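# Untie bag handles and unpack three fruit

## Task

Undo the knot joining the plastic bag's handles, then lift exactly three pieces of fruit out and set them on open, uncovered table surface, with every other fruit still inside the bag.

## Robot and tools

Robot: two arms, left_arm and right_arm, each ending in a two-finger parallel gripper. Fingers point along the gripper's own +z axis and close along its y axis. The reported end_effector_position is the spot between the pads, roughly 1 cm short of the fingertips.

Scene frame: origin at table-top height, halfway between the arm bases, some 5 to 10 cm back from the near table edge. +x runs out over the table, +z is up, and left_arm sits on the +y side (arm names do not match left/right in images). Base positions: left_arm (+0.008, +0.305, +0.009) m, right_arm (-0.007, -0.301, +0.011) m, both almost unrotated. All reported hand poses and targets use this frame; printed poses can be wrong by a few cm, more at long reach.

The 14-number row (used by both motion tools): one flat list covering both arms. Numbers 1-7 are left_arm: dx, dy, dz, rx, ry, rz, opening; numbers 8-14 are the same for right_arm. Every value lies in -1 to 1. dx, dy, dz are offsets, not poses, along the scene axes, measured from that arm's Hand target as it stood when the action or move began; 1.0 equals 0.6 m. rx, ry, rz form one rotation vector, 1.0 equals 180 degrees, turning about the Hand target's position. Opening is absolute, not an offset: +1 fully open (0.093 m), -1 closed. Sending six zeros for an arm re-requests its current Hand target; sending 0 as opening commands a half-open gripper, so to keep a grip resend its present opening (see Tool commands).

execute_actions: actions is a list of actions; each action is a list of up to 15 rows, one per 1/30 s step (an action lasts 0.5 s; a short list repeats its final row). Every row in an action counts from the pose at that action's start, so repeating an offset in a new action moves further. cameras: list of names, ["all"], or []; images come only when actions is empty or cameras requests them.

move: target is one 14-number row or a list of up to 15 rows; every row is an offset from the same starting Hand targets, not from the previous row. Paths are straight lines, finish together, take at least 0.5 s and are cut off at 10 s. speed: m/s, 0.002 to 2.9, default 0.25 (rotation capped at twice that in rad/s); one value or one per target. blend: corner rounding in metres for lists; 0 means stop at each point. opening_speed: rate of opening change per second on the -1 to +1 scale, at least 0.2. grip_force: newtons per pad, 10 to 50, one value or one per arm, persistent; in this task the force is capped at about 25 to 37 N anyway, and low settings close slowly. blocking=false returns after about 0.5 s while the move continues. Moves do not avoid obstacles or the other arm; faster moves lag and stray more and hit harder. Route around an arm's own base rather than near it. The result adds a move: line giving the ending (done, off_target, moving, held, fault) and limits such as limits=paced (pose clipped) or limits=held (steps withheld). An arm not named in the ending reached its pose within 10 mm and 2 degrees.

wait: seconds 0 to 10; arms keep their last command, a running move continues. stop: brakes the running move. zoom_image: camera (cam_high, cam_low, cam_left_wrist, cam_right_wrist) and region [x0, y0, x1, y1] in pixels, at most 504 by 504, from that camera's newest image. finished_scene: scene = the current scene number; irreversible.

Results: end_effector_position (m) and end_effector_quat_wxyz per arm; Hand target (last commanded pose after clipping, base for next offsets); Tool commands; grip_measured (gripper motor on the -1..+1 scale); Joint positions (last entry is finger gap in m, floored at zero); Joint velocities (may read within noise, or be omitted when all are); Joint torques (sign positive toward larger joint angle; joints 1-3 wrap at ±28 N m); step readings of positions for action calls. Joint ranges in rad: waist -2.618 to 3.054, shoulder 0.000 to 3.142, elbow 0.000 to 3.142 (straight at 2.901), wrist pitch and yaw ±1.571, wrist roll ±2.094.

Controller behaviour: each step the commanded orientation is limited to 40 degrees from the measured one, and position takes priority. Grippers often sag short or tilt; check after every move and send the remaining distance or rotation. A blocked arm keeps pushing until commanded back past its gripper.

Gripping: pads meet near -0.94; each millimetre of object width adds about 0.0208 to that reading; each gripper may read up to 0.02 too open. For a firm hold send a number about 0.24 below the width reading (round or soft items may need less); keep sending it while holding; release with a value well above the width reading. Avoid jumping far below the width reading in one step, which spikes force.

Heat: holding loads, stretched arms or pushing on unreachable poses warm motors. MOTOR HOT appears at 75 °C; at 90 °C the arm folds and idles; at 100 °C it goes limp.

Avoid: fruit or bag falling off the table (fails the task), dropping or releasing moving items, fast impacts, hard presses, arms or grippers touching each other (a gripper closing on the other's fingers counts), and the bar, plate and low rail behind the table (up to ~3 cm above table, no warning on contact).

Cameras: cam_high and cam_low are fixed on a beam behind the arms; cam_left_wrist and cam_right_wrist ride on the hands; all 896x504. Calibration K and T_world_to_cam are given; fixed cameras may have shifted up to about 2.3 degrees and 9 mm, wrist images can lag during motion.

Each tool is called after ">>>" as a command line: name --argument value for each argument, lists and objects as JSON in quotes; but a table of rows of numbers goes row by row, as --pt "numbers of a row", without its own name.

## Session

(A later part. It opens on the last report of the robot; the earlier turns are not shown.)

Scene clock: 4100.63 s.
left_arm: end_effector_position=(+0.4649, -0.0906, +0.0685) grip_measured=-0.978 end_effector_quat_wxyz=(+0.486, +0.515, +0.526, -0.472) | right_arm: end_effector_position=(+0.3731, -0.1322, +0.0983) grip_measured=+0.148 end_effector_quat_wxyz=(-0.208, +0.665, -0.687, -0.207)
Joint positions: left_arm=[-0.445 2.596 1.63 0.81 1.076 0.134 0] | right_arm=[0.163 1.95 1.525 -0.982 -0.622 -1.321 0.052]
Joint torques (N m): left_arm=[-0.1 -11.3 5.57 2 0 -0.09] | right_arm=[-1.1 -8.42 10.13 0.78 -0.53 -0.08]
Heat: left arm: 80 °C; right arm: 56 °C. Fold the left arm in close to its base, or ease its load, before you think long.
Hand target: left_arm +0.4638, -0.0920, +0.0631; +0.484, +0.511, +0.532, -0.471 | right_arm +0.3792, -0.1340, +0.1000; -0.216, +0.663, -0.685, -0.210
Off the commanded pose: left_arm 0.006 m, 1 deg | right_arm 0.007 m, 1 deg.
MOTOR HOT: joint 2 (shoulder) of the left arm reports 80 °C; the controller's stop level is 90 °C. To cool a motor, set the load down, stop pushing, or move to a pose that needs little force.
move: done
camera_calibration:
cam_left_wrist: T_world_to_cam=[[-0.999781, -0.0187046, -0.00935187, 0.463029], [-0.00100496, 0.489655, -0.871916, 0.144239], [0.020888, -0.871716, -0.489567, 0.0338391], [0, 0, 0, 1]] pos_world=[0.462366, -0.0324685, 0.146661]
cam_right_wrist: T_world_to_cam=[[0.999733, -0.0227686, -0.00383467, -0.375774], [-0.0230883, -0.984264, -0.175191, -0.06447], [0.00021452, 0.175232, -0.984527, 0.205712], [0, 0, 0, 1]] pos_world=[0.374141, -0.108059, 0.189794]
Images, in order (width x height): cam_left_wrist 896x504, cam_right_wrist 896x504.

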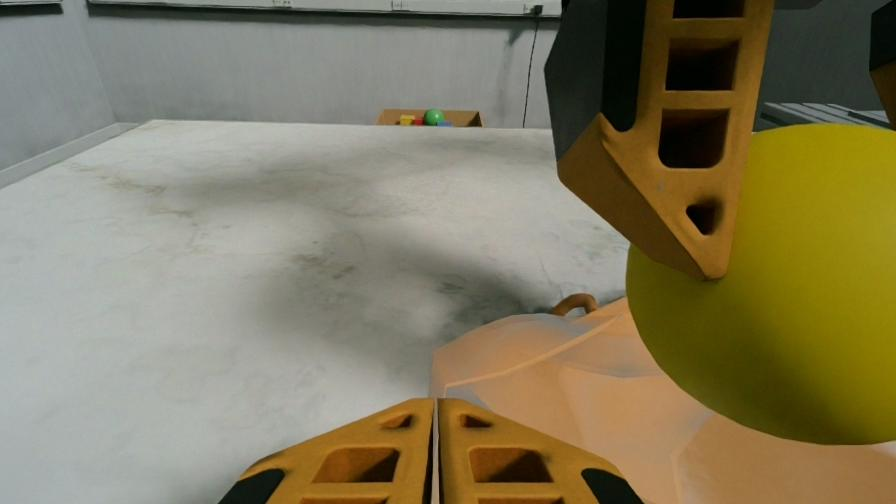

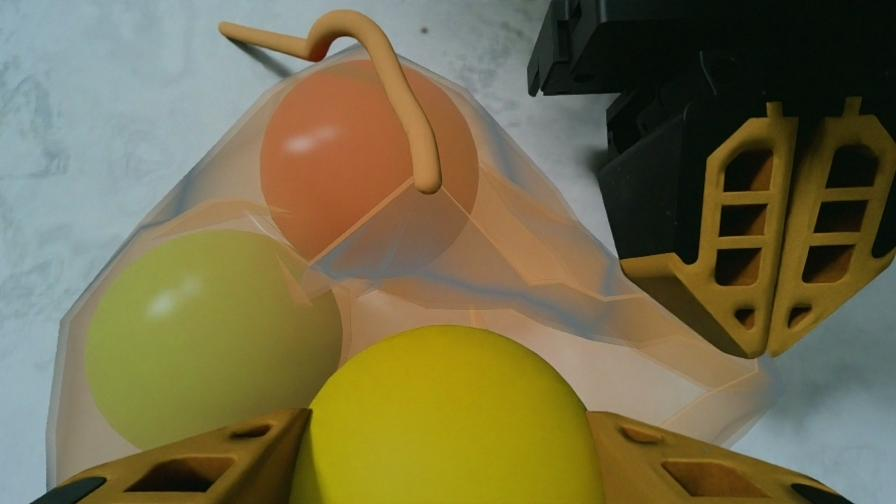

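>>> move --pt "0 0 0.0 0 0 0 -0.5 0.0 0.0 0.14 0 0 0 0.1" --pt "-0.05 0.12 0.12 0 0 0 -0.5 0.0 -0.1 0.14 0 0 0 0.1" --pt "-0.306 0.353 0.17 0 0 0 -1 0.0 -0.28 0.12 0 0 0 0.1" --speed 0.1 --blend '[0.0,0.03,0]' --cameras '["all"]'

Scene clock: 4128.47 s.
left_arm: end_effector_position=(+0.2769, +0.1186, +0.1548) grip_measured=-0.979 end_effector_quat_wxyz=(+0.475, +0.504, +0.540, -0.478) | right_arm: end_effector_position=(+0.3773, -0.2971, +0.1691) grip_measured=+0.148 end_effector_quat_wxyz=(-0.224, +0.661, -0.688, -0.196)
Joint positions: left_arm=[-0.047 1.584 0.6 0.281 1.441 0.652 0] | right_arm=[-0.285 2.046 1.914 -1.56 -0.641 -1.855 0.052]
Joint torques (N m): left_arm=[0.72 -6.63 7.5 1.31 0.58 0.07] | right_arm=[-1.05 -8.5 10.77 -0.15 -0.4 -0.11]
Heat: left arm: 74 °C; right arm: 57 °C. Fold the left arm in close to its base, or ease its load, before you think long.
Hand target: left_arm +0.2801, +0.1198, +0.1650; +0.484, +0.511, +0.532, -0.472 | right_arm +0.3792, -0.3020, +0.1720; -0.216, +0.663, -0.685, -0.210
Off the commanded pose: left_arm 0.011 m, 2 deg | right_arm 0.006 m, 2 deg.
MOTOR HOT: still on. Joint 2 (shoulder) of the left arm reports 74 °C.
joint sent to its limit (right arm) — joint 4 (wrist pitch), lower limit. The joint targets still meet the commanded pose.
move: off_target (left_arm)
camera_calibration:
cam_left_wrist: T_world_to_cam=[[-0.999026, -0.0296906, 0.0326351, 0.274333], [-0.0430756, 0.496378, -0.867037, 0.126988], [0.00954348, -0.867599, -0.497173, 0.26615], [0, 0, 0, 1]] pos_world=[0.276996, 0.176023, 0.233474]
cam_right_wrist: T_world_to_cam=[[0.998714, -0.0399997, 0.0311465, -0.39415], [-0.0336361, -0.982496, -0.18322, -0.208449], [0.0379301, 0.181937, -0.982578, 0.291791], [0, 0, 0, 1]] pos_world=[0.375564, -0.273654, 0.260792]

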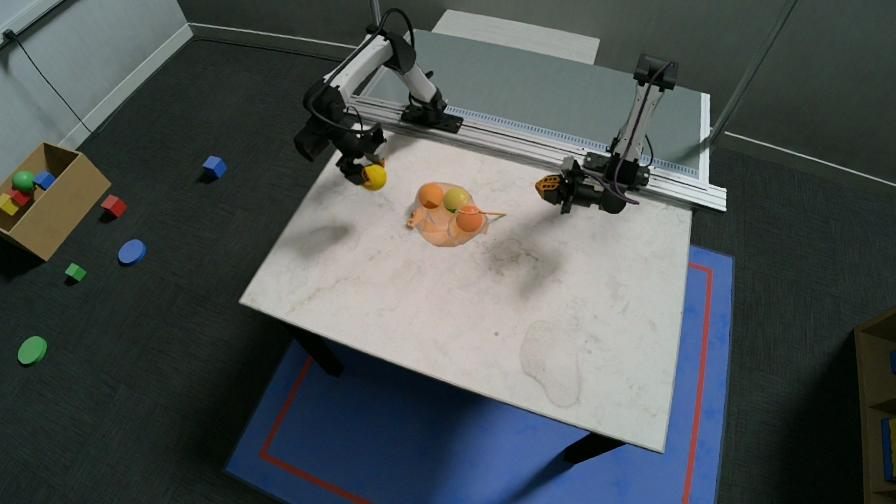

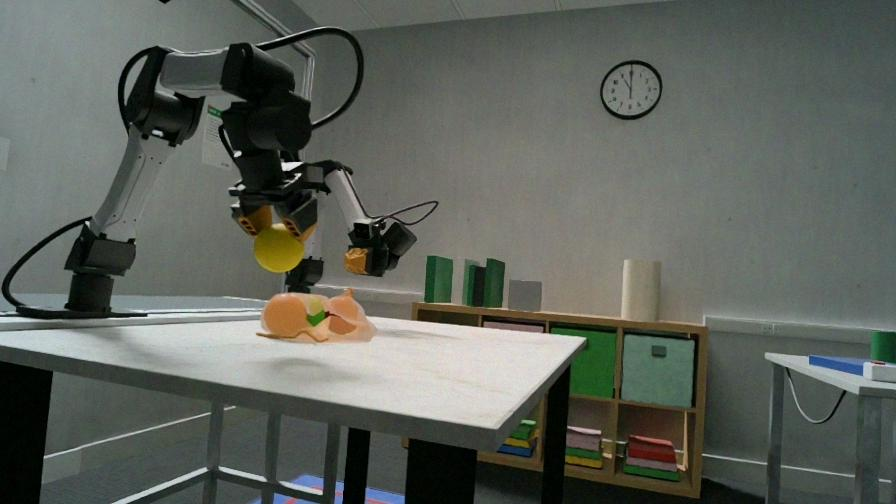

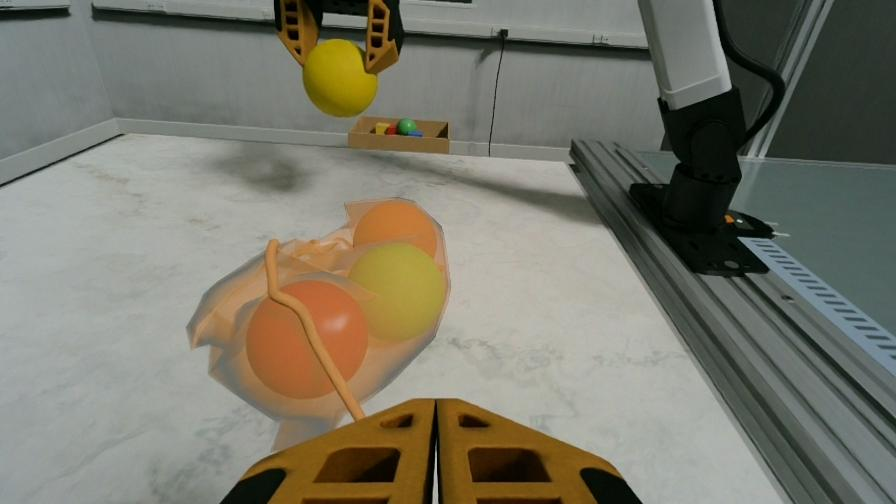

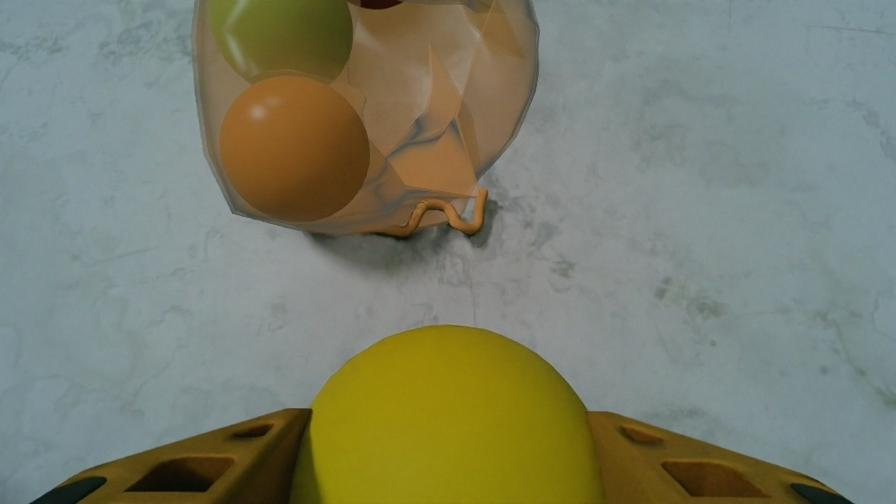

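>>> move --pt "0 0 -0.02 0 0 0 -1 0.03 -0.04 -0.08 0 0 -0.08 0.1" --pt "0 0 -0.02 0 0 0 -1 0.03 -0.04 -0.165 0 0 -0.08 0.1" --speed 0.08 --cameras '["cam_left_wrist","cam_right_wrist","cam_low"]'

Scene clock: 4147.43 s.
left_arm: end_effector_position=(+0.2773, +0.1185, +0.1535) grip_measured=-0.979 end_effector_quat_wxyz=(+0.480, +0.509, +0.535, -0.473) | right_arm: end_effector_position=(+0.3968, -0.3243, +0.0787) grip_measured=+0.148 end_effector_quat_wxyz=(+0.237, -0.580, +0.759, +0.175)
Joint positions: left_arm=[-0.047 1.59 0.6 0.284 1.441 0.675 0] | right_arm=[-0.328 2.075 1.599 -1.11 -0.647 -1.634 0.052]
Joint torques (N m): left_arm=[0.75 -4.1 6.24 1.57 0.58 0.07] | right_arm=[-0.8 -9.01 6.67 0.53 -0.54 0.07]
Heat: left arm: 69 °C; right arm: 58 °C.
Hand target: left_arm +0.2801, +0.1198, +0.1530; +0.484, +0.511, +0.532, -0.471 | right_arm +0.3972, -0.3259, +0.0731; +0.241, -0.572, +0.763, +0.181
Off the commanded pose: left_arm 0.003 m, 1 deg | right_arm 0.006 m, 1 deg.
MOTOR HOT: cleared for the motors of the left arm.
move: done
camera_calibration:
cam_left_wrist: T_world_to_cam=[[-0.999533, -0.0276895, 0.0128889, 0.277722], [-0.0249569, 0.497189, -0.867284, 0.120874], [0.0176064, -0.867201, -0.497648, 0.263293], [0, 0, 0, 1]] pos_world=[0.275974, 0.175921, 0.232279]
cam_right_wrist: T_world_to_cam=[[0.965995, -0.258201, 0.0136397, -0.468268], [-0.251829, -0.951494, -0.17675, -0.154975], [0.0586152, 0.167305, -0.984161, 0.194277], [0, 0, 0, 1]] pos_world=[0.40193, -0.300868, 0.170195]
Images, in order (width x height): cam_low 896x504, cam_left_wrist 896x504, cam_right_wrist 896x504.

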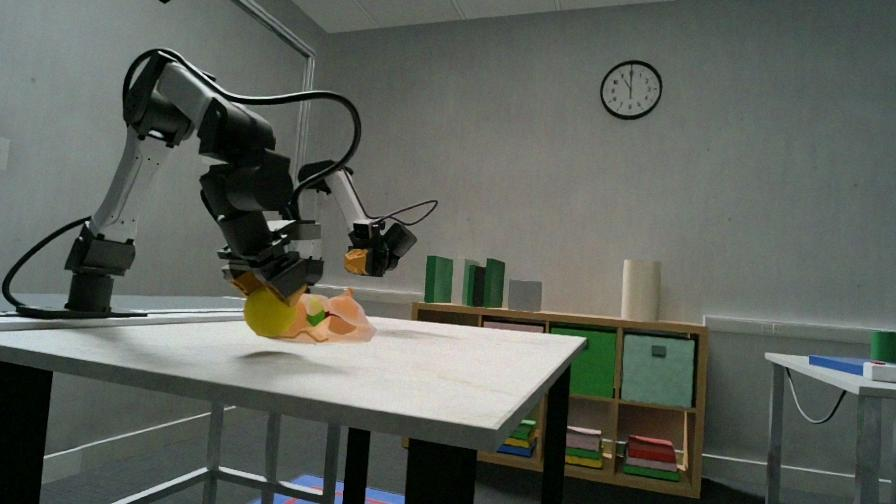

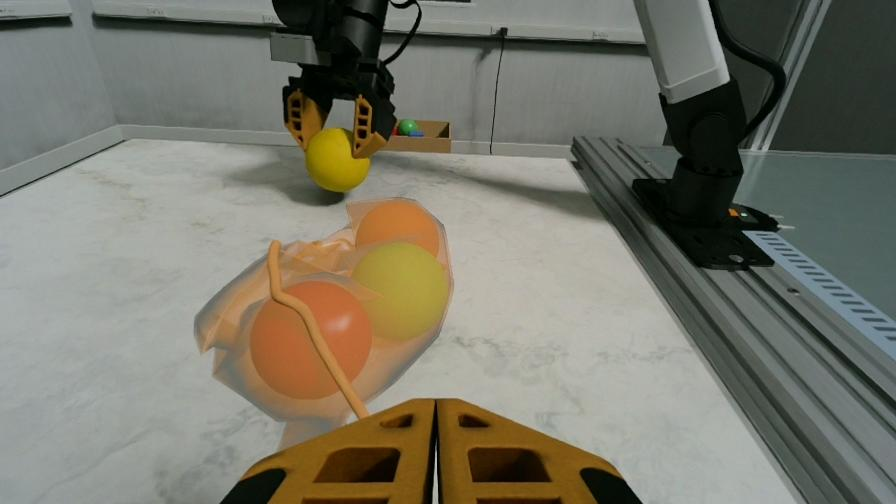

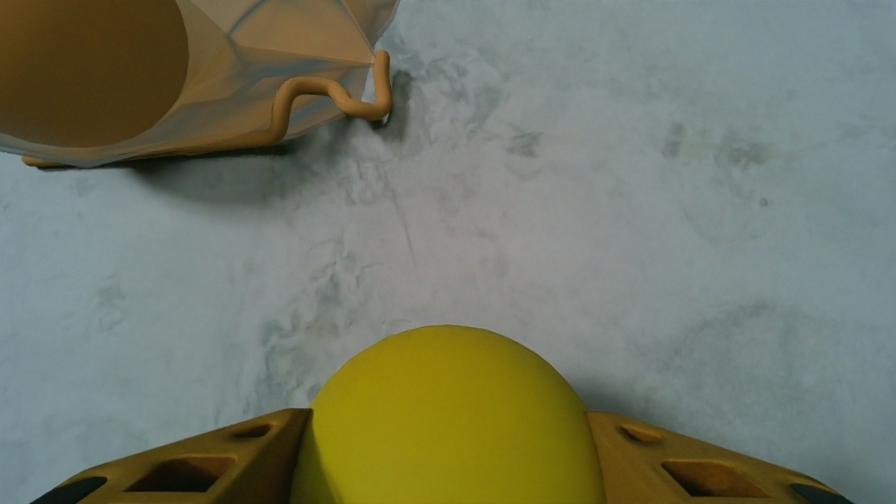

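>>> move --target '[0,0,0,0,0,0,-1, 0.0,0.0,-0.028,0,0,0,0.1]' --speed 0.03 --cameras '["cam_low","cam_left_wrist"]'

Scene clock: 4153.10 s.
left_arm: end_effector_position=(+0.2773, +0.1185, +0.1535) grip_measured=-0.979 end_effector_quat_wxyz=(+0.480, +0.509, +0.535, -0.473) | right_arm: end_effector_position=(+0.3976, -0.3254, +0.0631) grip_measured=+0.148 end_effector_quat_wxyz=(+0.238, -0.580, +0.760, +0.173)
Joint positions: left_arm=[-0.047 1.59 0.6 0.284 1.441 0.675 0] | right_arm=[-0.328 2.092 1.56 -1.049 -0.647 -1.631 0.052]
Joint torques (N m): left_arm=[0.72 -4.08 6.27 1.58 0.58 0.08] | right_arm=[-0.53 -8.98 6.49 0.57 -0.53 0.09]
Heat: left arm: 67 °C; right arm: 57 °C.
Hand target: left_arm +0.2801, +0.1198, +0.1530; +0.484, +0.511, +0.532, -0.471 | right_arm +0.3973, -0.3259, +0.0563; +0.241, -0.572, +0.763, +0.181
Off the commanded pose: left_arm 0.003 m, 1 deg | right_arm 0.007 m, 1 deg.
move: done
camera_calibration:
cam_left_wrist: T_world_to_cam=[[-0.999533, -0.0276895, 0.0128889, 0.277722], [-0.0249569, 0.497189, -0.867284, 0.120874], [0.0176064, -0.867201, -0.497648, 0.263293], [0, 0, 0, 1]] pos_world=[0.275974, 0.175921, 0.232279]
Images, in order (width x height): cam_low 896x504, cam_left_wrist 896x504.

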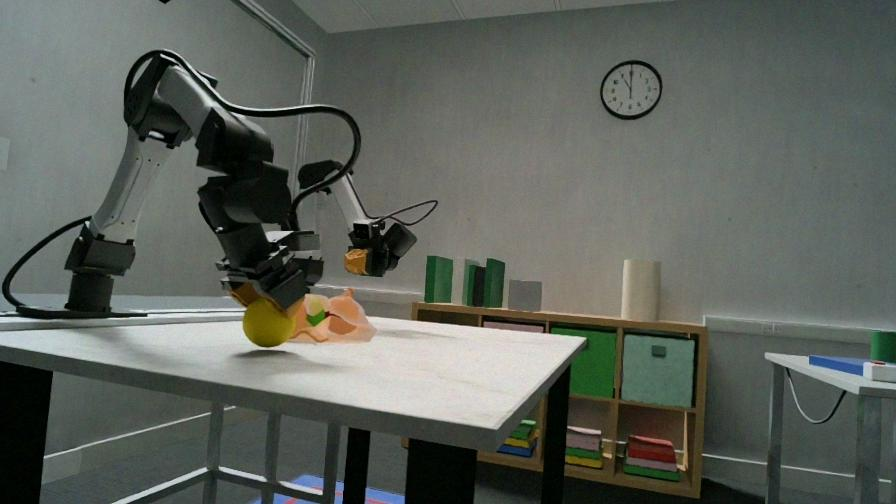

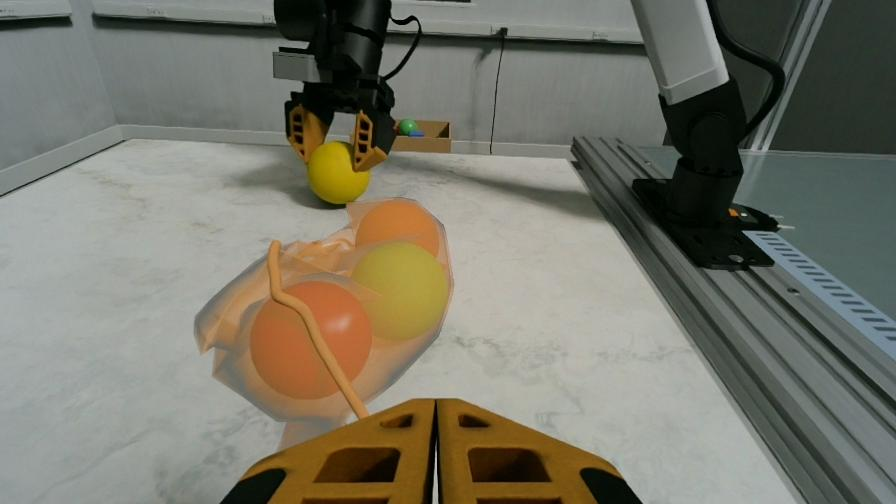

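>>> move --target '[0,0,0,0,0,0,-1, 0.0,0.0,-0.017,0,0,0,0.1]' --speed 0.03

>>> move --target '[0,0,0,0,0,0,-1, 0.0,0.0,-0.01,0,0,0,0.1]' --speed 0.03 --cameras '["cam_low"]'

Scene clock: 4160.07 s.
left_arm: end_effector_position=(+0.2773, +0.1185, +0.1535) grip_measured=-0.979 end_effector_quat_wxyz=(+0.480, +0.509, +0.535, -0.473) | right_arm: end_effector_position=(+0.3980, -0.3242, +0.0579) grip_measured=+0.148 end_effector_quat_wxyz=(+0.243, -0.578, +0.759, +0.176)
Joint positions: left_arm=[-0.047 1.59 0.6 0.284 1.441 0.675 0] | right_arm=[-0.328 2.098 1.543 -1.024 -0.658 -1.629 0.052]
Joint torques (N m): left_arm=[0.79 -4.11 6.27 1.57 0.58 0.07] | right_arm=[-0.53 -8.36 5.87 0.72 -0.42 0.07]
Heat: left arm: 65 °C; right arm: 56 °C.
Hand target: left_arm +0.2801, +0.1198, +0.1530; +0.484, +0.511, +0.532, -0.471 | right_arm +0.3972, -0.3259, +0.0460; +0.241, -0.572, +0.763, +0.181
Off the commanded pose: left_arm 0.003 m, 1 deg | right_arm 0.012 m, 1 deg.
move: off_target (right_arm)

Scene clock: 4160.77 s.
left_arm: end_effector_position=(+0.2773, +0.1185, +0.1535) grip_measured=-0.979 end_effector_quat_wxyz=(+0.480, +0.509, +0.535, -0.473) | right_arm: end_effector_position=(+0.3983, -0.3229, +0.0569) grip_measured=+0.148 end_effector_quat_wxyz=(+0.247, -0.577, +0.758, +0.178)
Joint positions: left_arm=[-0.047 1.59 0.6 0.284 1.441 0.675 0] | right_arm=[-0.328 2.098 1.534 -1.013 -0.668 -1.627 0.052]
Joint torques (N m): left_arm=[0.79 -4.15 6.24 1.58 0.57 0.06] | right_arm=[-0.47 -7.65 5.37 0.8 -0.32 0.07]
Heat: left arm: 64 °C; right arm: 56 °C.
Hand target: left_arm +0.2801, +0.1198, +0.1530; +0.484, +0.511, +0.532, -0.471 | right_arm +0.3972, -0.3259, +0.0400; +0.241, -0.572, +0.763, +0.181
Off the commanded pose: left_arm 0.003 m, 1 deg | right_arm 0.017 m, 1 deg.
move: off_target (right_arm)
Images, in order (width x height): cam_low 896x504.

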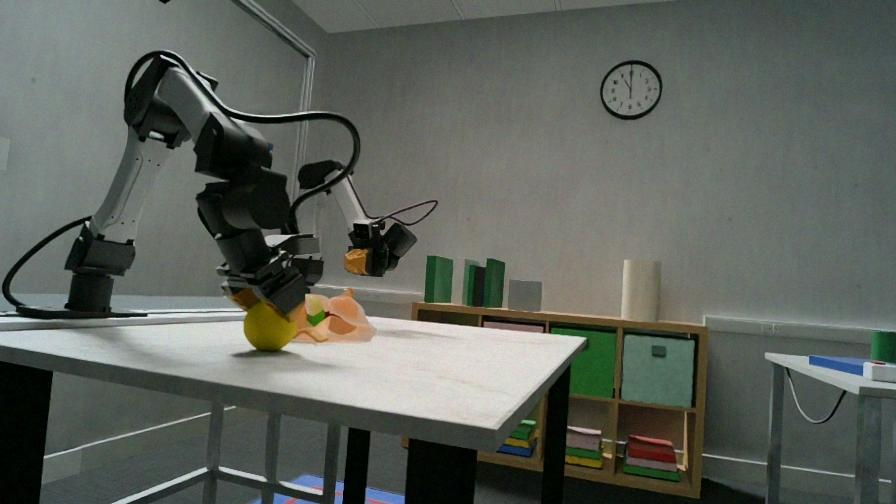

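>>> move --pt "0 0 0 0 0 0 -1 -0.002 0.004 0.018 0 0 0 0.1" --pt "0 0 0 0 0 0 -1 -0.002 0.004 0.018 0 0 0 0.75" --speed 0.03 --opening_speed 0.3 --cameras '["cam_right_wrist"]'

Scene clock: 4169.63 s.
left_arm: end_effector_position=(+0.2773, +0.1185, +0.1535) grip_measured=-0.979 end_effector_quat_wxyz=(+0.480, +0.509, +0.535, -0.473) | right_arm: end_effector_position=(+0.3985, -0.3226, +0.0571) grip_measured=+0.748 end_effector_quat_wxyz=(+0.248, -0.575, +0.759, +0.179)
Joint positions: left_arm=[-0.047 1.59 0.6 0.284 1.441 0.675 0] | right_arm=[-0.328 2.098 1.534 -1.012 -0.671 -1.622 0.081]
Joint torques (N m): left_arm=[0.75 -4.18 6.27 1.56 0.56 0.07] | right_arm=[-0.16 -9.68 6.52 0.48 -0.32 0.08]
Heat: left arm: 62 °C; right arm: 56 °C.
Hand target: left_arm +0.2801, +0.1198, +0.1530; +0.484, +0.511, +0.532, -0.471 | right_arm +0.3960, -0.3235, +0.0508; +0.241, -0.572, +0.763, +0.181
Off the commanded pose: left_arm 0.003 m, 1 deg | right_arm 0.007 m, 1 deg.
move: done
camera_calibration:
cam_right_wrist: T_world_to_cam=[[0.963331, -0.267639, 0.0190552, -0.471406], [-0.258608, -0.945062, -0.199951, -0.150622], [0.0715231, 0.187691, -0.979621, 0.173851], [0, 0, 0, 1]] pos_world=[0.402734, -0.301144, 0.149174]
Images, in order (width x height): cam_right_wrist 896x504.

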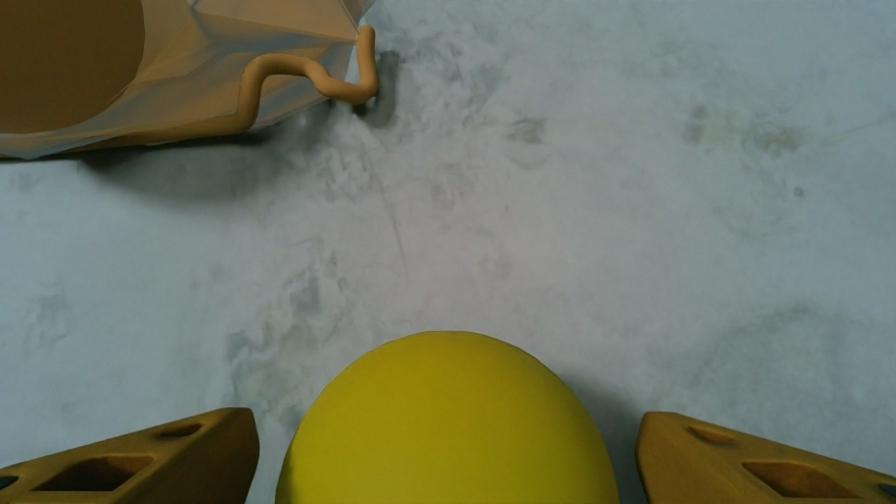

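>>> move --pt "0 0 0 0 0 0 -1 -0.02 -0.04 0.12 0 0 0 0.75" --pt "0 0 0 0 0 0 -1 -0.1 -0.0 0.25 0 0 0 -0.4" --speed 0.12 --blend '[0.02,0]' --cameras '["all"]'

Scene clock: 4177.97 s.
left_arm: end_effector_position=(+0.2773, +0.1185, +0.1535) grip_measured=-0.979 end_effector_quat_wxyz=(+0.480, +0.509, +0.535, -0.473) | right_arm: end_effector_position=(+0.3376, -0.3173, +0.1869) grip_measured=-0.398 end_effector_quat_wxyz=(+0.235, -0.568, +0.763, +0.200)
Joint positions: left_arm=[-0.047 1.59 0.6 0.284 1.441 0.675 0] | right_arm=[-0.39 1.86 1.709 -1.528 -0.668 -1.705 0.026]
Joint torques (N m): left_arm=[0.77 -4.15 6.22 1.58 0.57 0.06] | right_arm=[-1.44 -10.85 10.61 -0.1 -0.3 -0.11]
Heat: left arm: 60 °C; right arm: 56 °C.
Hand target: left_arm +0.2801, +0.1198, +0.1530; +0.484, +0.511, +0.532, -0.471 | right_arm +0.3359, -0.3235, +0.2008; +0.241, -0.572, +0.763, +0.181
Off the commanded pose: left_arm 0.003 m, 1 deg | right_arm 0.015 m, 2 deg.
move: off_target (right_arm); target 2's new opening was sent with right_arm's hand 0.015 m and 2 deg from that target
camera_calibration:
cam_left_wrist: T_world_to_cam=[[-0.999533, -0.0276895, 0.0128889, 0.277722], [-0.0249569, 0.497189, -0.867284, 0.120874], [0.0176064, -0.867201, -0.497648, 0.263293], [0, 0, 0, 1]] pos_world=[0.275974, 0.175921, 0.232279]
cam_right_wrist: T_world_to_cam=[[0.963133, -0.266977, -0.0331409, -0.403819], [-0.267986, -0.941278, -0.205375, -0.130008], [0.0236355, 0.206684, -0.978122, 0.326282], [0, 0, 0, 1]] pos_world=[0.346379, -0.297622, 0.279061]

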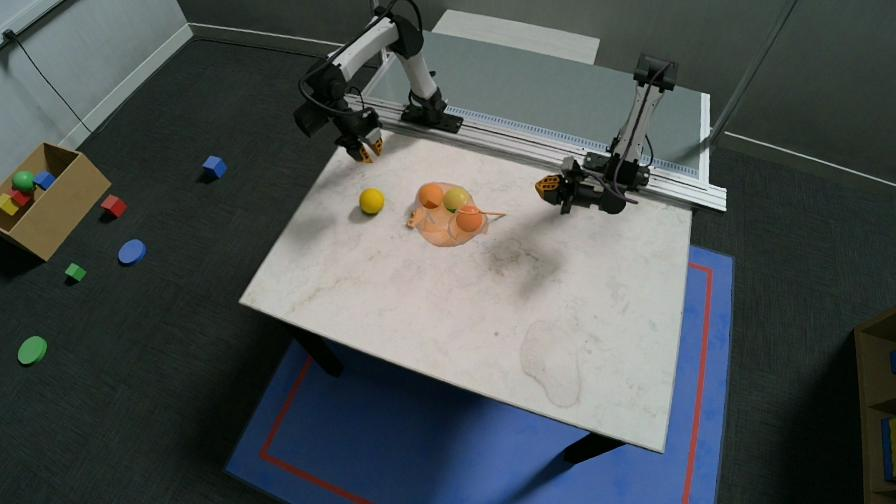

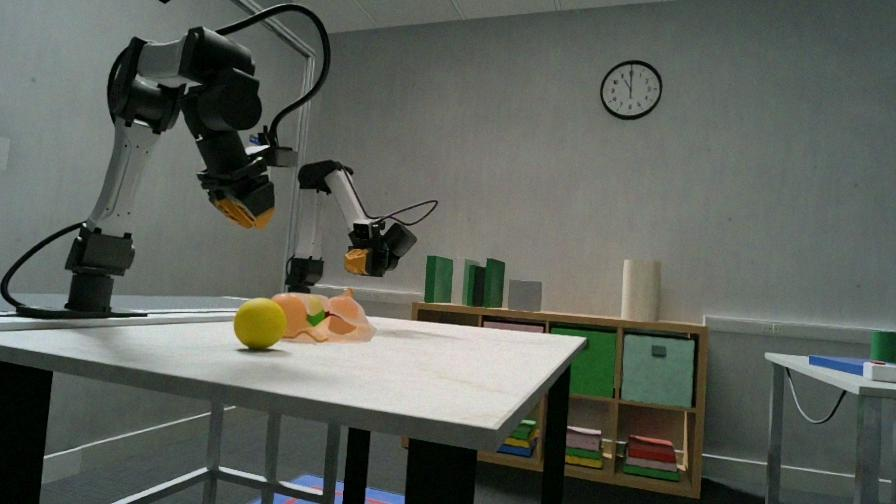

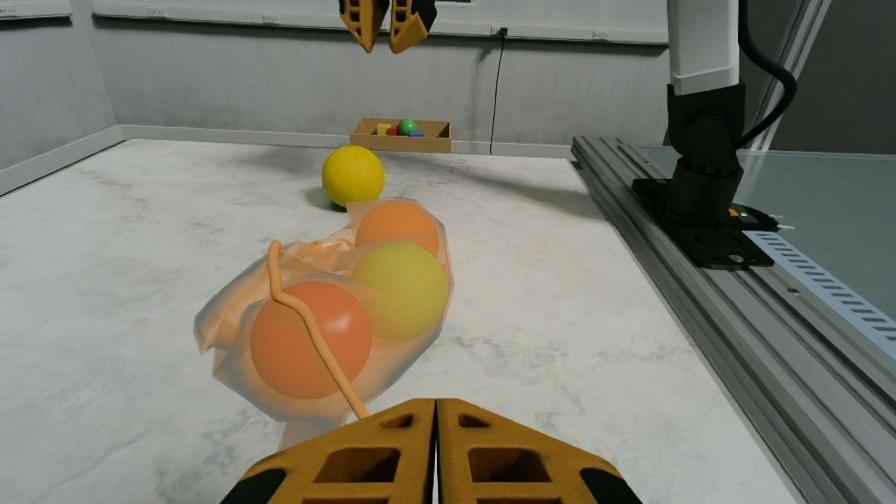

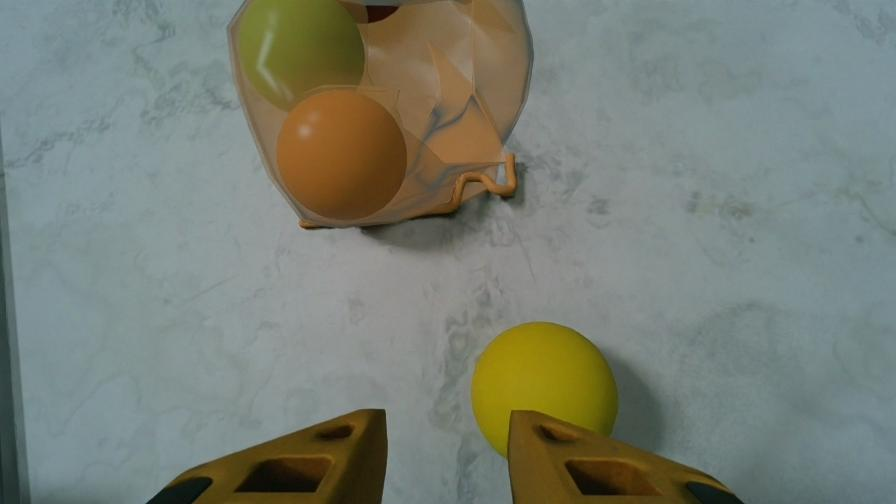

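>>> move --target '[0,0,0,0,0,0,-1, 0.01,0.19,0.03,0,0,0,-1]' --speed 0.12 --cameras '["cam_right_wrist","cam_left_wrist"]'

Scene clock: 4188.77 s.
left_arm: end_effector_position=(+0.2773, +0.1185, +0.1535) grip_measured=-0.979 end_effector_quat_wxyz=(+0.480, +0.509, +0.535, -0.473) | right_arm: end_effector_position=(+0.3448, -0.2086, +0.2138) grip_measured=-0.987 end_effector_quat_wxyz=(+0.234, -0.571, +0.763, +0.194)
Joint positions: left_arm=[-0.047 1.59 0.6 0.284 1.441 0.675 0] | right_arm=[-0.062 1.727 1.674 -1.362 -0.65 -1.29 0]
Joint torques (N m): left_arm=[0.79 -4.11 6.34 1.57 0.56 0.06] | right_arm=[-0.13 -10.81 6.31 0.95 -0.26 0.09]
Heat: left arm: 59 °C; right arm: 57 °C.
Hand target: left_arm +0.2801, +0.1198, +0.1530; +0.484, +0.511, +0.532, -0.471 | right_arm +0.3419, -0.2095, +0.2188; +0.241, -0.572, +0.763, +0.181
Off the commanded pose: left_arm 0.003 m, 1 deg | right_arm 0.006 m, 2 deg.
move: done
camera_calibration:
cam_left_wrist: T_world_to_cam=[[-0.999533, -0.0276895, 0.0128889, 0.277722], [-0.0249569, 0.497189, -0.867284, 0.120874], [0.0176064, -0.867201, -0.497648, 0.263293], [0, 0, 0, 1]] pos_world=[0.275974, 0.175921, 0.232279]
cam_right_wrist: T_world_to_cam=[[0.963604, -0.266191, -0.0246734, -0.382691], [-0.265783, -0.944014, -0.195438, -0.0237158], [0.0287318, 0.194883, -0.980406, 0.326241], [0, 0, 0, 1]] pos_world=[0.353086, -0.187836, 0.305771]
Images, in order (width x height): cam_left_wrist 896x504, cam_right_wrist 896x504.

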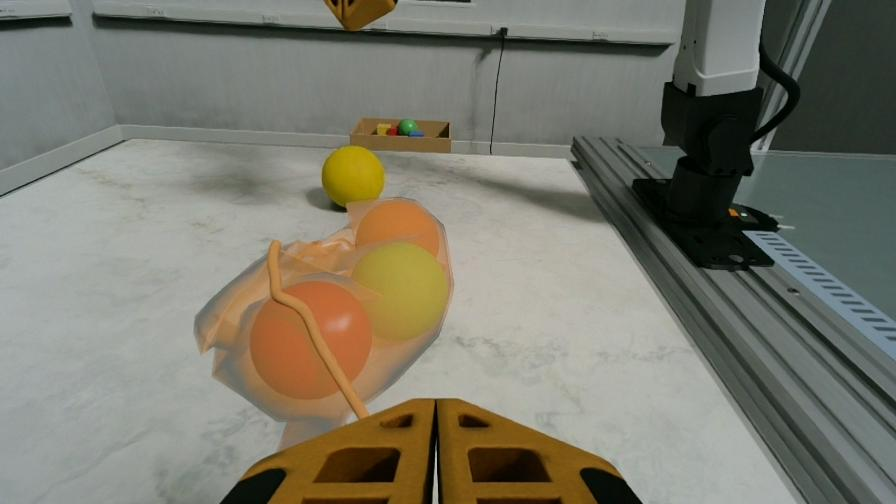

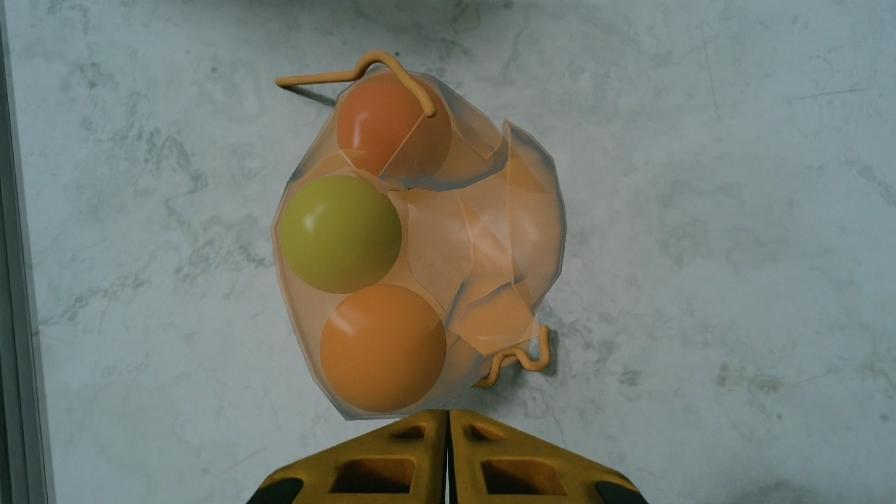

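>>> zoom_image --camera "cam_right_wrist" --region '[250, 40, 600, 440]'

Scaled by 1.260 from the camera's 896x504 image, which has a finer 1280x720 frame.

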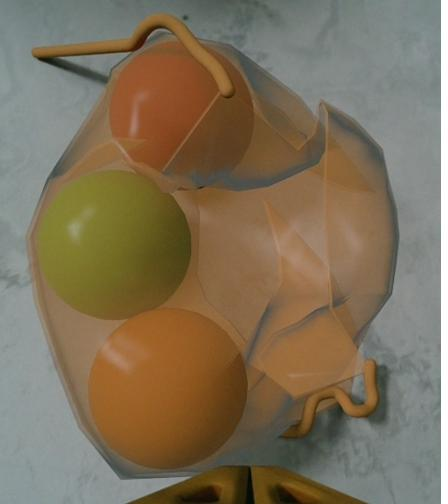

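>>> move --target '[0.163,-0.21,-0.01,0.1927,0.0268,0.0695,-0.4, 0,-0.05,0.03,0,0,0,-1]' --speed 0.14 --cameras '["cam_right_wrist","cam_left_wrist"]'

Scene clock: 4306.00 s.
left_arm: end_effector_position=(+0.3743, -0.0055, +0.1505) grip_measured=-0.402 end_effector_quat_wxyz=(+0.344, +0.555, +0.710, -0.262) | right_arm: end_effector_position=(+0.3393, -0.2356, +0.2325) grip_measured=-0.987 end_effector_quat_wxyz=(+0.239, -0.573, +0.762, +0.182)
Joint positions: left_arm=[-0.477 1.839 1.332 -0.356 0.614 0.592 0.026] | right_arm=[-0.146 1.727 1.749 -1.474 -0.649 -1.391 0]
Joint torques (N m): left_arm=[0.12 -6.76 9.18 1.54 0.19 -0.11] | right_arm=[-1.13 -6.12 11.17 0.43 -0.43 -0.08]
Heat: left arm: 51 °C; right arm: 54 °C.
Hand target: left_arm +0.3780, -0.0061, +0.1471; +0.335, +0.551, +0.719, -0.258 | right_arm +0.3420, -0.2396, +0.2369; +0.241, -0.572, +0.763, +0.181
Off the commanded pose: left_arm 0.005 m, 2 deg | right_arm 0.006 m, 0 deg.
move: done
camera_calibration:
cam_left_wrist: T_world_to_cam=[[-0.971102, -0.238439, -0.0104213, 0.362927], [-0.208528, 0.868902, -0.448916, 0.190117], [0.116094, -0.43377, -0.893513, 0.177517], [0, 0, 0, 1]] pos_world=[0.371475, -0.00165559, 0.247743]
cam_right_wrist: T_world_to_cam=[[0.963185, -0.268835, 0.00150015, -0.390687], [-0.263736, -0.945971, -0.188633, -0.0497004], [0.0521302, 0.181293, -0.982047, 0.339262], [0, 0, 0, 1]] pos_world=[0.34551, -0.213551, 0.324382]
Images, in order (width x height): cam_left_wrist 896x504, cam_right_wrist 896x504.

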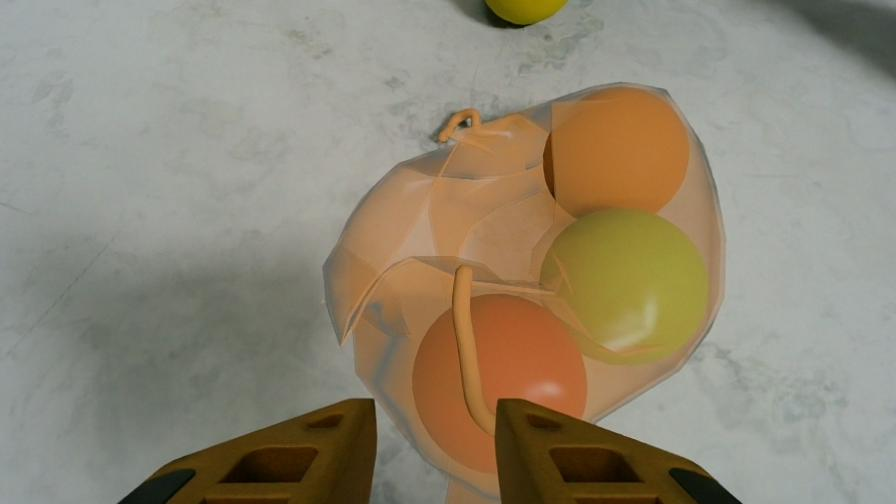

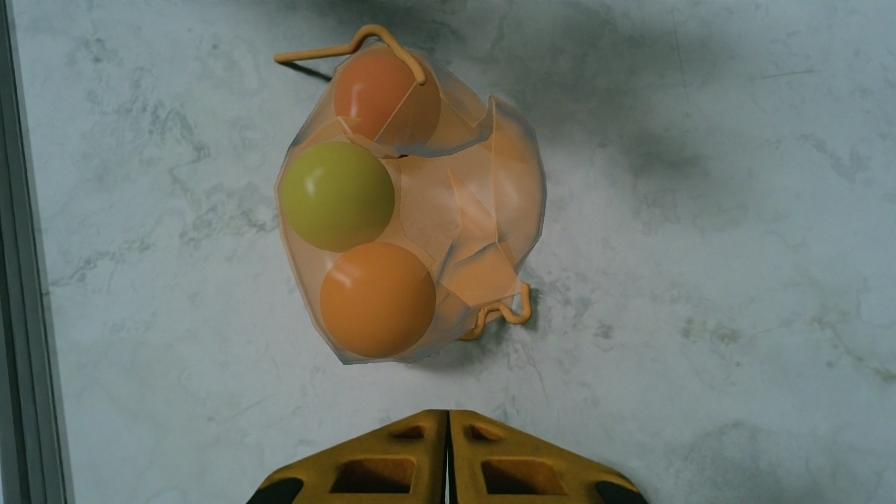

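>>> move --target '[-0.003,-0.042,-0.075,0,0,0,-0.4, 0,0,0,0,0,0,-1]' --speed 0.1 --cameras '["cam_left_wrist"]'

Scene clock: 4316.03 s.
left_arm: end_effector_position=(+0.3764, -0.0331, +0.1140) grip_measured=-0.402 end_effector_quat_wxyz=(+0.345, +0.556, +0.710, -0.262) | right_arm: end_effector_position=(+0.3393, -0.2356, +0.2325) grip_measured=-0.987 end_effector_quat_wxyz=(+0.239, -0.573, +0.762, +0.182)
Joint positions: left_arm=[-0.536 1.935 1.301 -0.199 0.575 0.539 0.026] | right_arm=[-0.146 1.727 1.749 -1.474 -0.649 -1.392 0]
Joint torques (N m): left_arm=[0.05 -7.57 6 1.92 0.19 -0.11] | right_arm=[-1.07 -6.12 11.32 0.41 -0.39 -0.08]
Heat: left arm: 52 °C; right arm: 55 °C.
Hand target: left_arm +0.3761, -0.0314, +0.1019; +0.335, +0.551, +0.719, -0.258 | right_arm +0.3420, -0.2396, +0.2369; +0.241, -0.572, +0.763, +0.181
Off the commanded pose: left_arm 0.012 m, 2 deg | right_arm 0.007 m, 0 deg.
move: off_target (left_arm)
camera_calibration:
cam_left_wrist: T_world_to_cam=[[-0.971298, -0.237579, -0.0116418, 0.358286], [-0.207115, 0.86879, -0.449785, 0.197694], [0.116974, -0.434464, -0.893061, 0.132299], [0, 0, 0, 1]] pos_world=[0.373473, -0.0291538, 0.211242]
Images, in order (width x height): cam_left_wrist 896x504.

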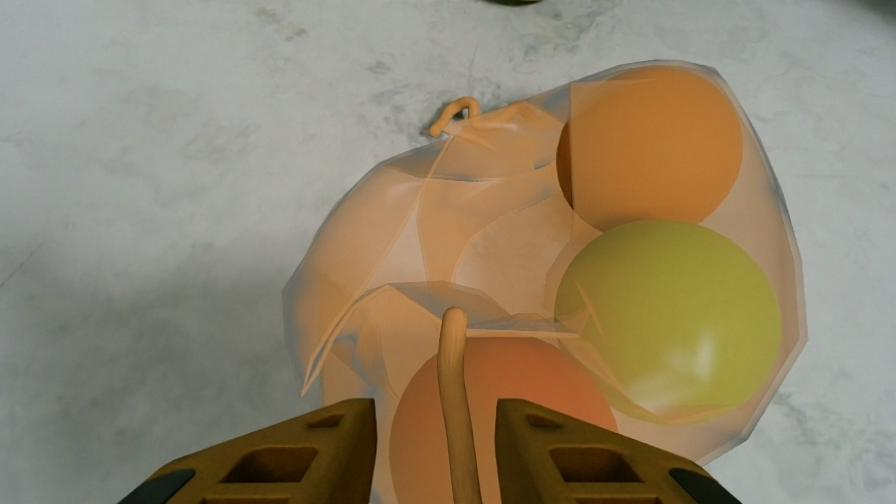

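>>> move --pt "0.0 -0.005 -0.026 0 0 0 -0.4 0 0 0 0 0 0 -1" --pt "0.0 -0.005 -0.026 0 0 0 -1 0 0 0 0 0 0 -1" --speed 0.06 --cameras '["cam_left_wrist"]'

Scene clock: 4327.27 s.
left_arm: end_effector_position=(+0.3780, -0.0361, +0.1017) grip_measured=-0.944 end_effector_quat_wxyz=(+0.348, +0.555, +0.709, -0.261) | right_arm: end_effector_position=(+0.3393, -0.2356, +0.2325) grip_measured=-0.987 end_effector_quat_wxyz=(+0.239, -0.573, +0.762, +0.182)
Joint positions: left_arm=[-0.541 1.96 1.279 -0.139 0.57 0.532 0] | right_arm=[-0.146 1.727 1.749 -1.474 -0.649 -1.392 0]
Joint torques (N m): left_arm=[-0.05 -7.32 5.65 1.94 0.18 -0.11] | right_arm=[-1.1 -6.16 11.23 0.47 -0.41 -0.09]
Heat: left arm: 52 °C; right arm: 56 °C.
Hand target: left_arm +0.3762, -0.0344, +0.0864; +0.335, +0.551, +0.719, -0.258 | right_arm +0.3420, -0.2396, +0.2369; +0.241, -0.572, +0.763, +0.181
Off the commanded pose: left_arm 0.016 m, 2 deg | right_arm 0.007 m, 0 deg.
move: off_target (left_arm); target 2's new opening was sent with left_arm's hand 0.016 m and 2 deg from that target
camera_calibration:
cam_left_wrist: T_world_to_cam=[[-0.970707, -0.239687, -0.0166806, 0.359195], [-0.206123, 0.866425, -0.454775, 0.195158], [0.123456, -0.438015, -0.89045, 0.117009], [0, 0, 0, 1]] pos_world=[0.374454, -0.0317433, 0.198935]
Images, in order (width x height): cam_left_wrist 896x504.

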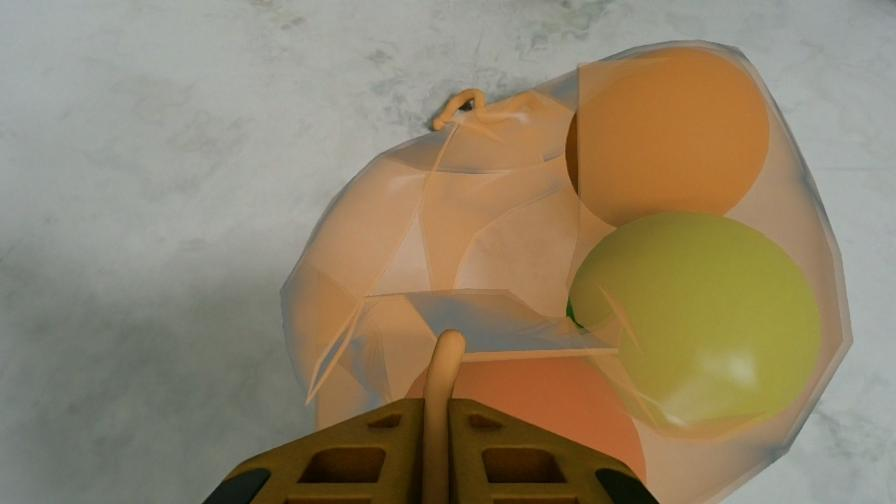

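>>> move --target '[0.0,0.01,0.24,0,0,0,-1, 0,0,0,0,0,0,-1]' --speed 0.1 --cameras '["cam_left_wrist","cam_right_wrist","cam_low"]'

Scene clock: 4336.07 s.
left_arm: end_effector_position=(+0.3751, -0.0325, +0.2132) grip_measured=-0.944 end_effector_quat_wxyz=(+0.322, +0.551, +0.723, -0.263) | right_arm: end_effector_position=(+0.3393, -0.2356, +0.2325) grip_measured=-0.987 end_effector_quat_wxyz=(+0.239, -0.573, +0.762, +0.182)
Joint positions: left_arm=[-0.536 1.884 1.665 -0.662 0.57 0.532 0] | right_arm=[-0.146 1.727 1.749 -1.474 -0.649 -1.392 0]
Joint torques (N m): left_arm=[0.88 -10.44 9.17 1.57 0.31 0.02] | right_arm=[-0.92 -6.15 11.18 0.47 -0.42 -0.08]
Heat: left arm: 55 °C; right arm: 57 °C.
Hand target: left_arm +0.3761, -0.0285, +0.2304; +0.335, +0.551, +0.719, -0.258 | right_arm +0.3420, -0.2396, +0.2369; +0.241, -0.572, +0.763, +0.181
Off the commanded pose: left_arm 0.018 m, 2 deg | right_arm 0.007 m, 0 deg.
move: off_target (left_arm)
camera_calibration:
cam_left_wrist: T_world_to_cam=[[-0.968933, -0.246042, 0.0251307, 0.349293], [-0.233955, 0.878869, -0.415757, 0.244648], [0.0802068, -0.40872, -0.909129, 0.2394], [0, 0, 0, 1]] pos_world=[0.376476, -0.0312252, 0.310581]
cam_right_wrist: T_world_to_cam=[[0.963262, -0.268558, 0.0016803, -0.390617], [-0.263435, -0.946068, -0.188566, -0.0498733], [0.0522305, 0.181195, -0.982059, 0.339216], [0, 0, 0, 1]] pos_world=[0.345411, -0.213551, 0.324382]
Images, in order (width x height): cam_low 896x504, cam_left_wrist 896x504, cam_right_wrist 896x504.

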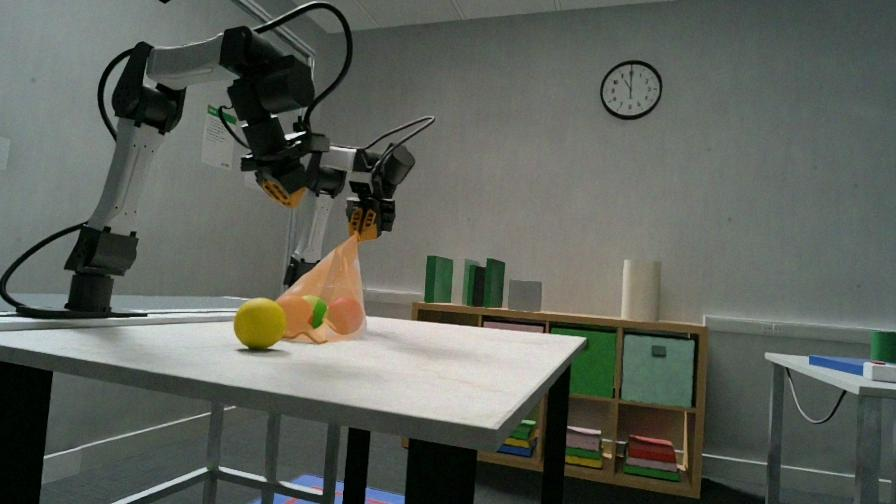

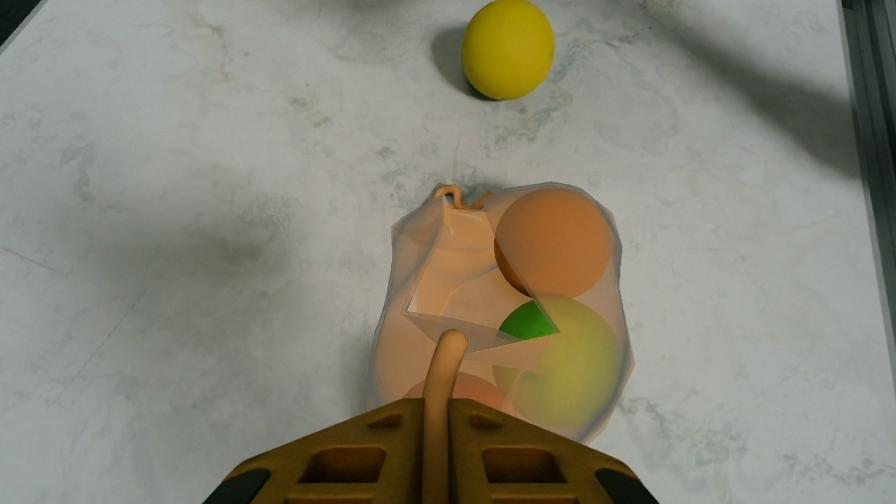

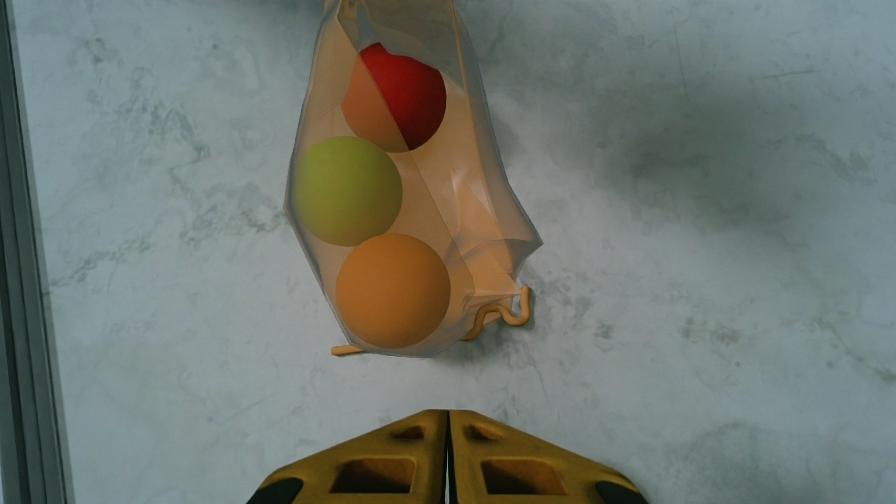

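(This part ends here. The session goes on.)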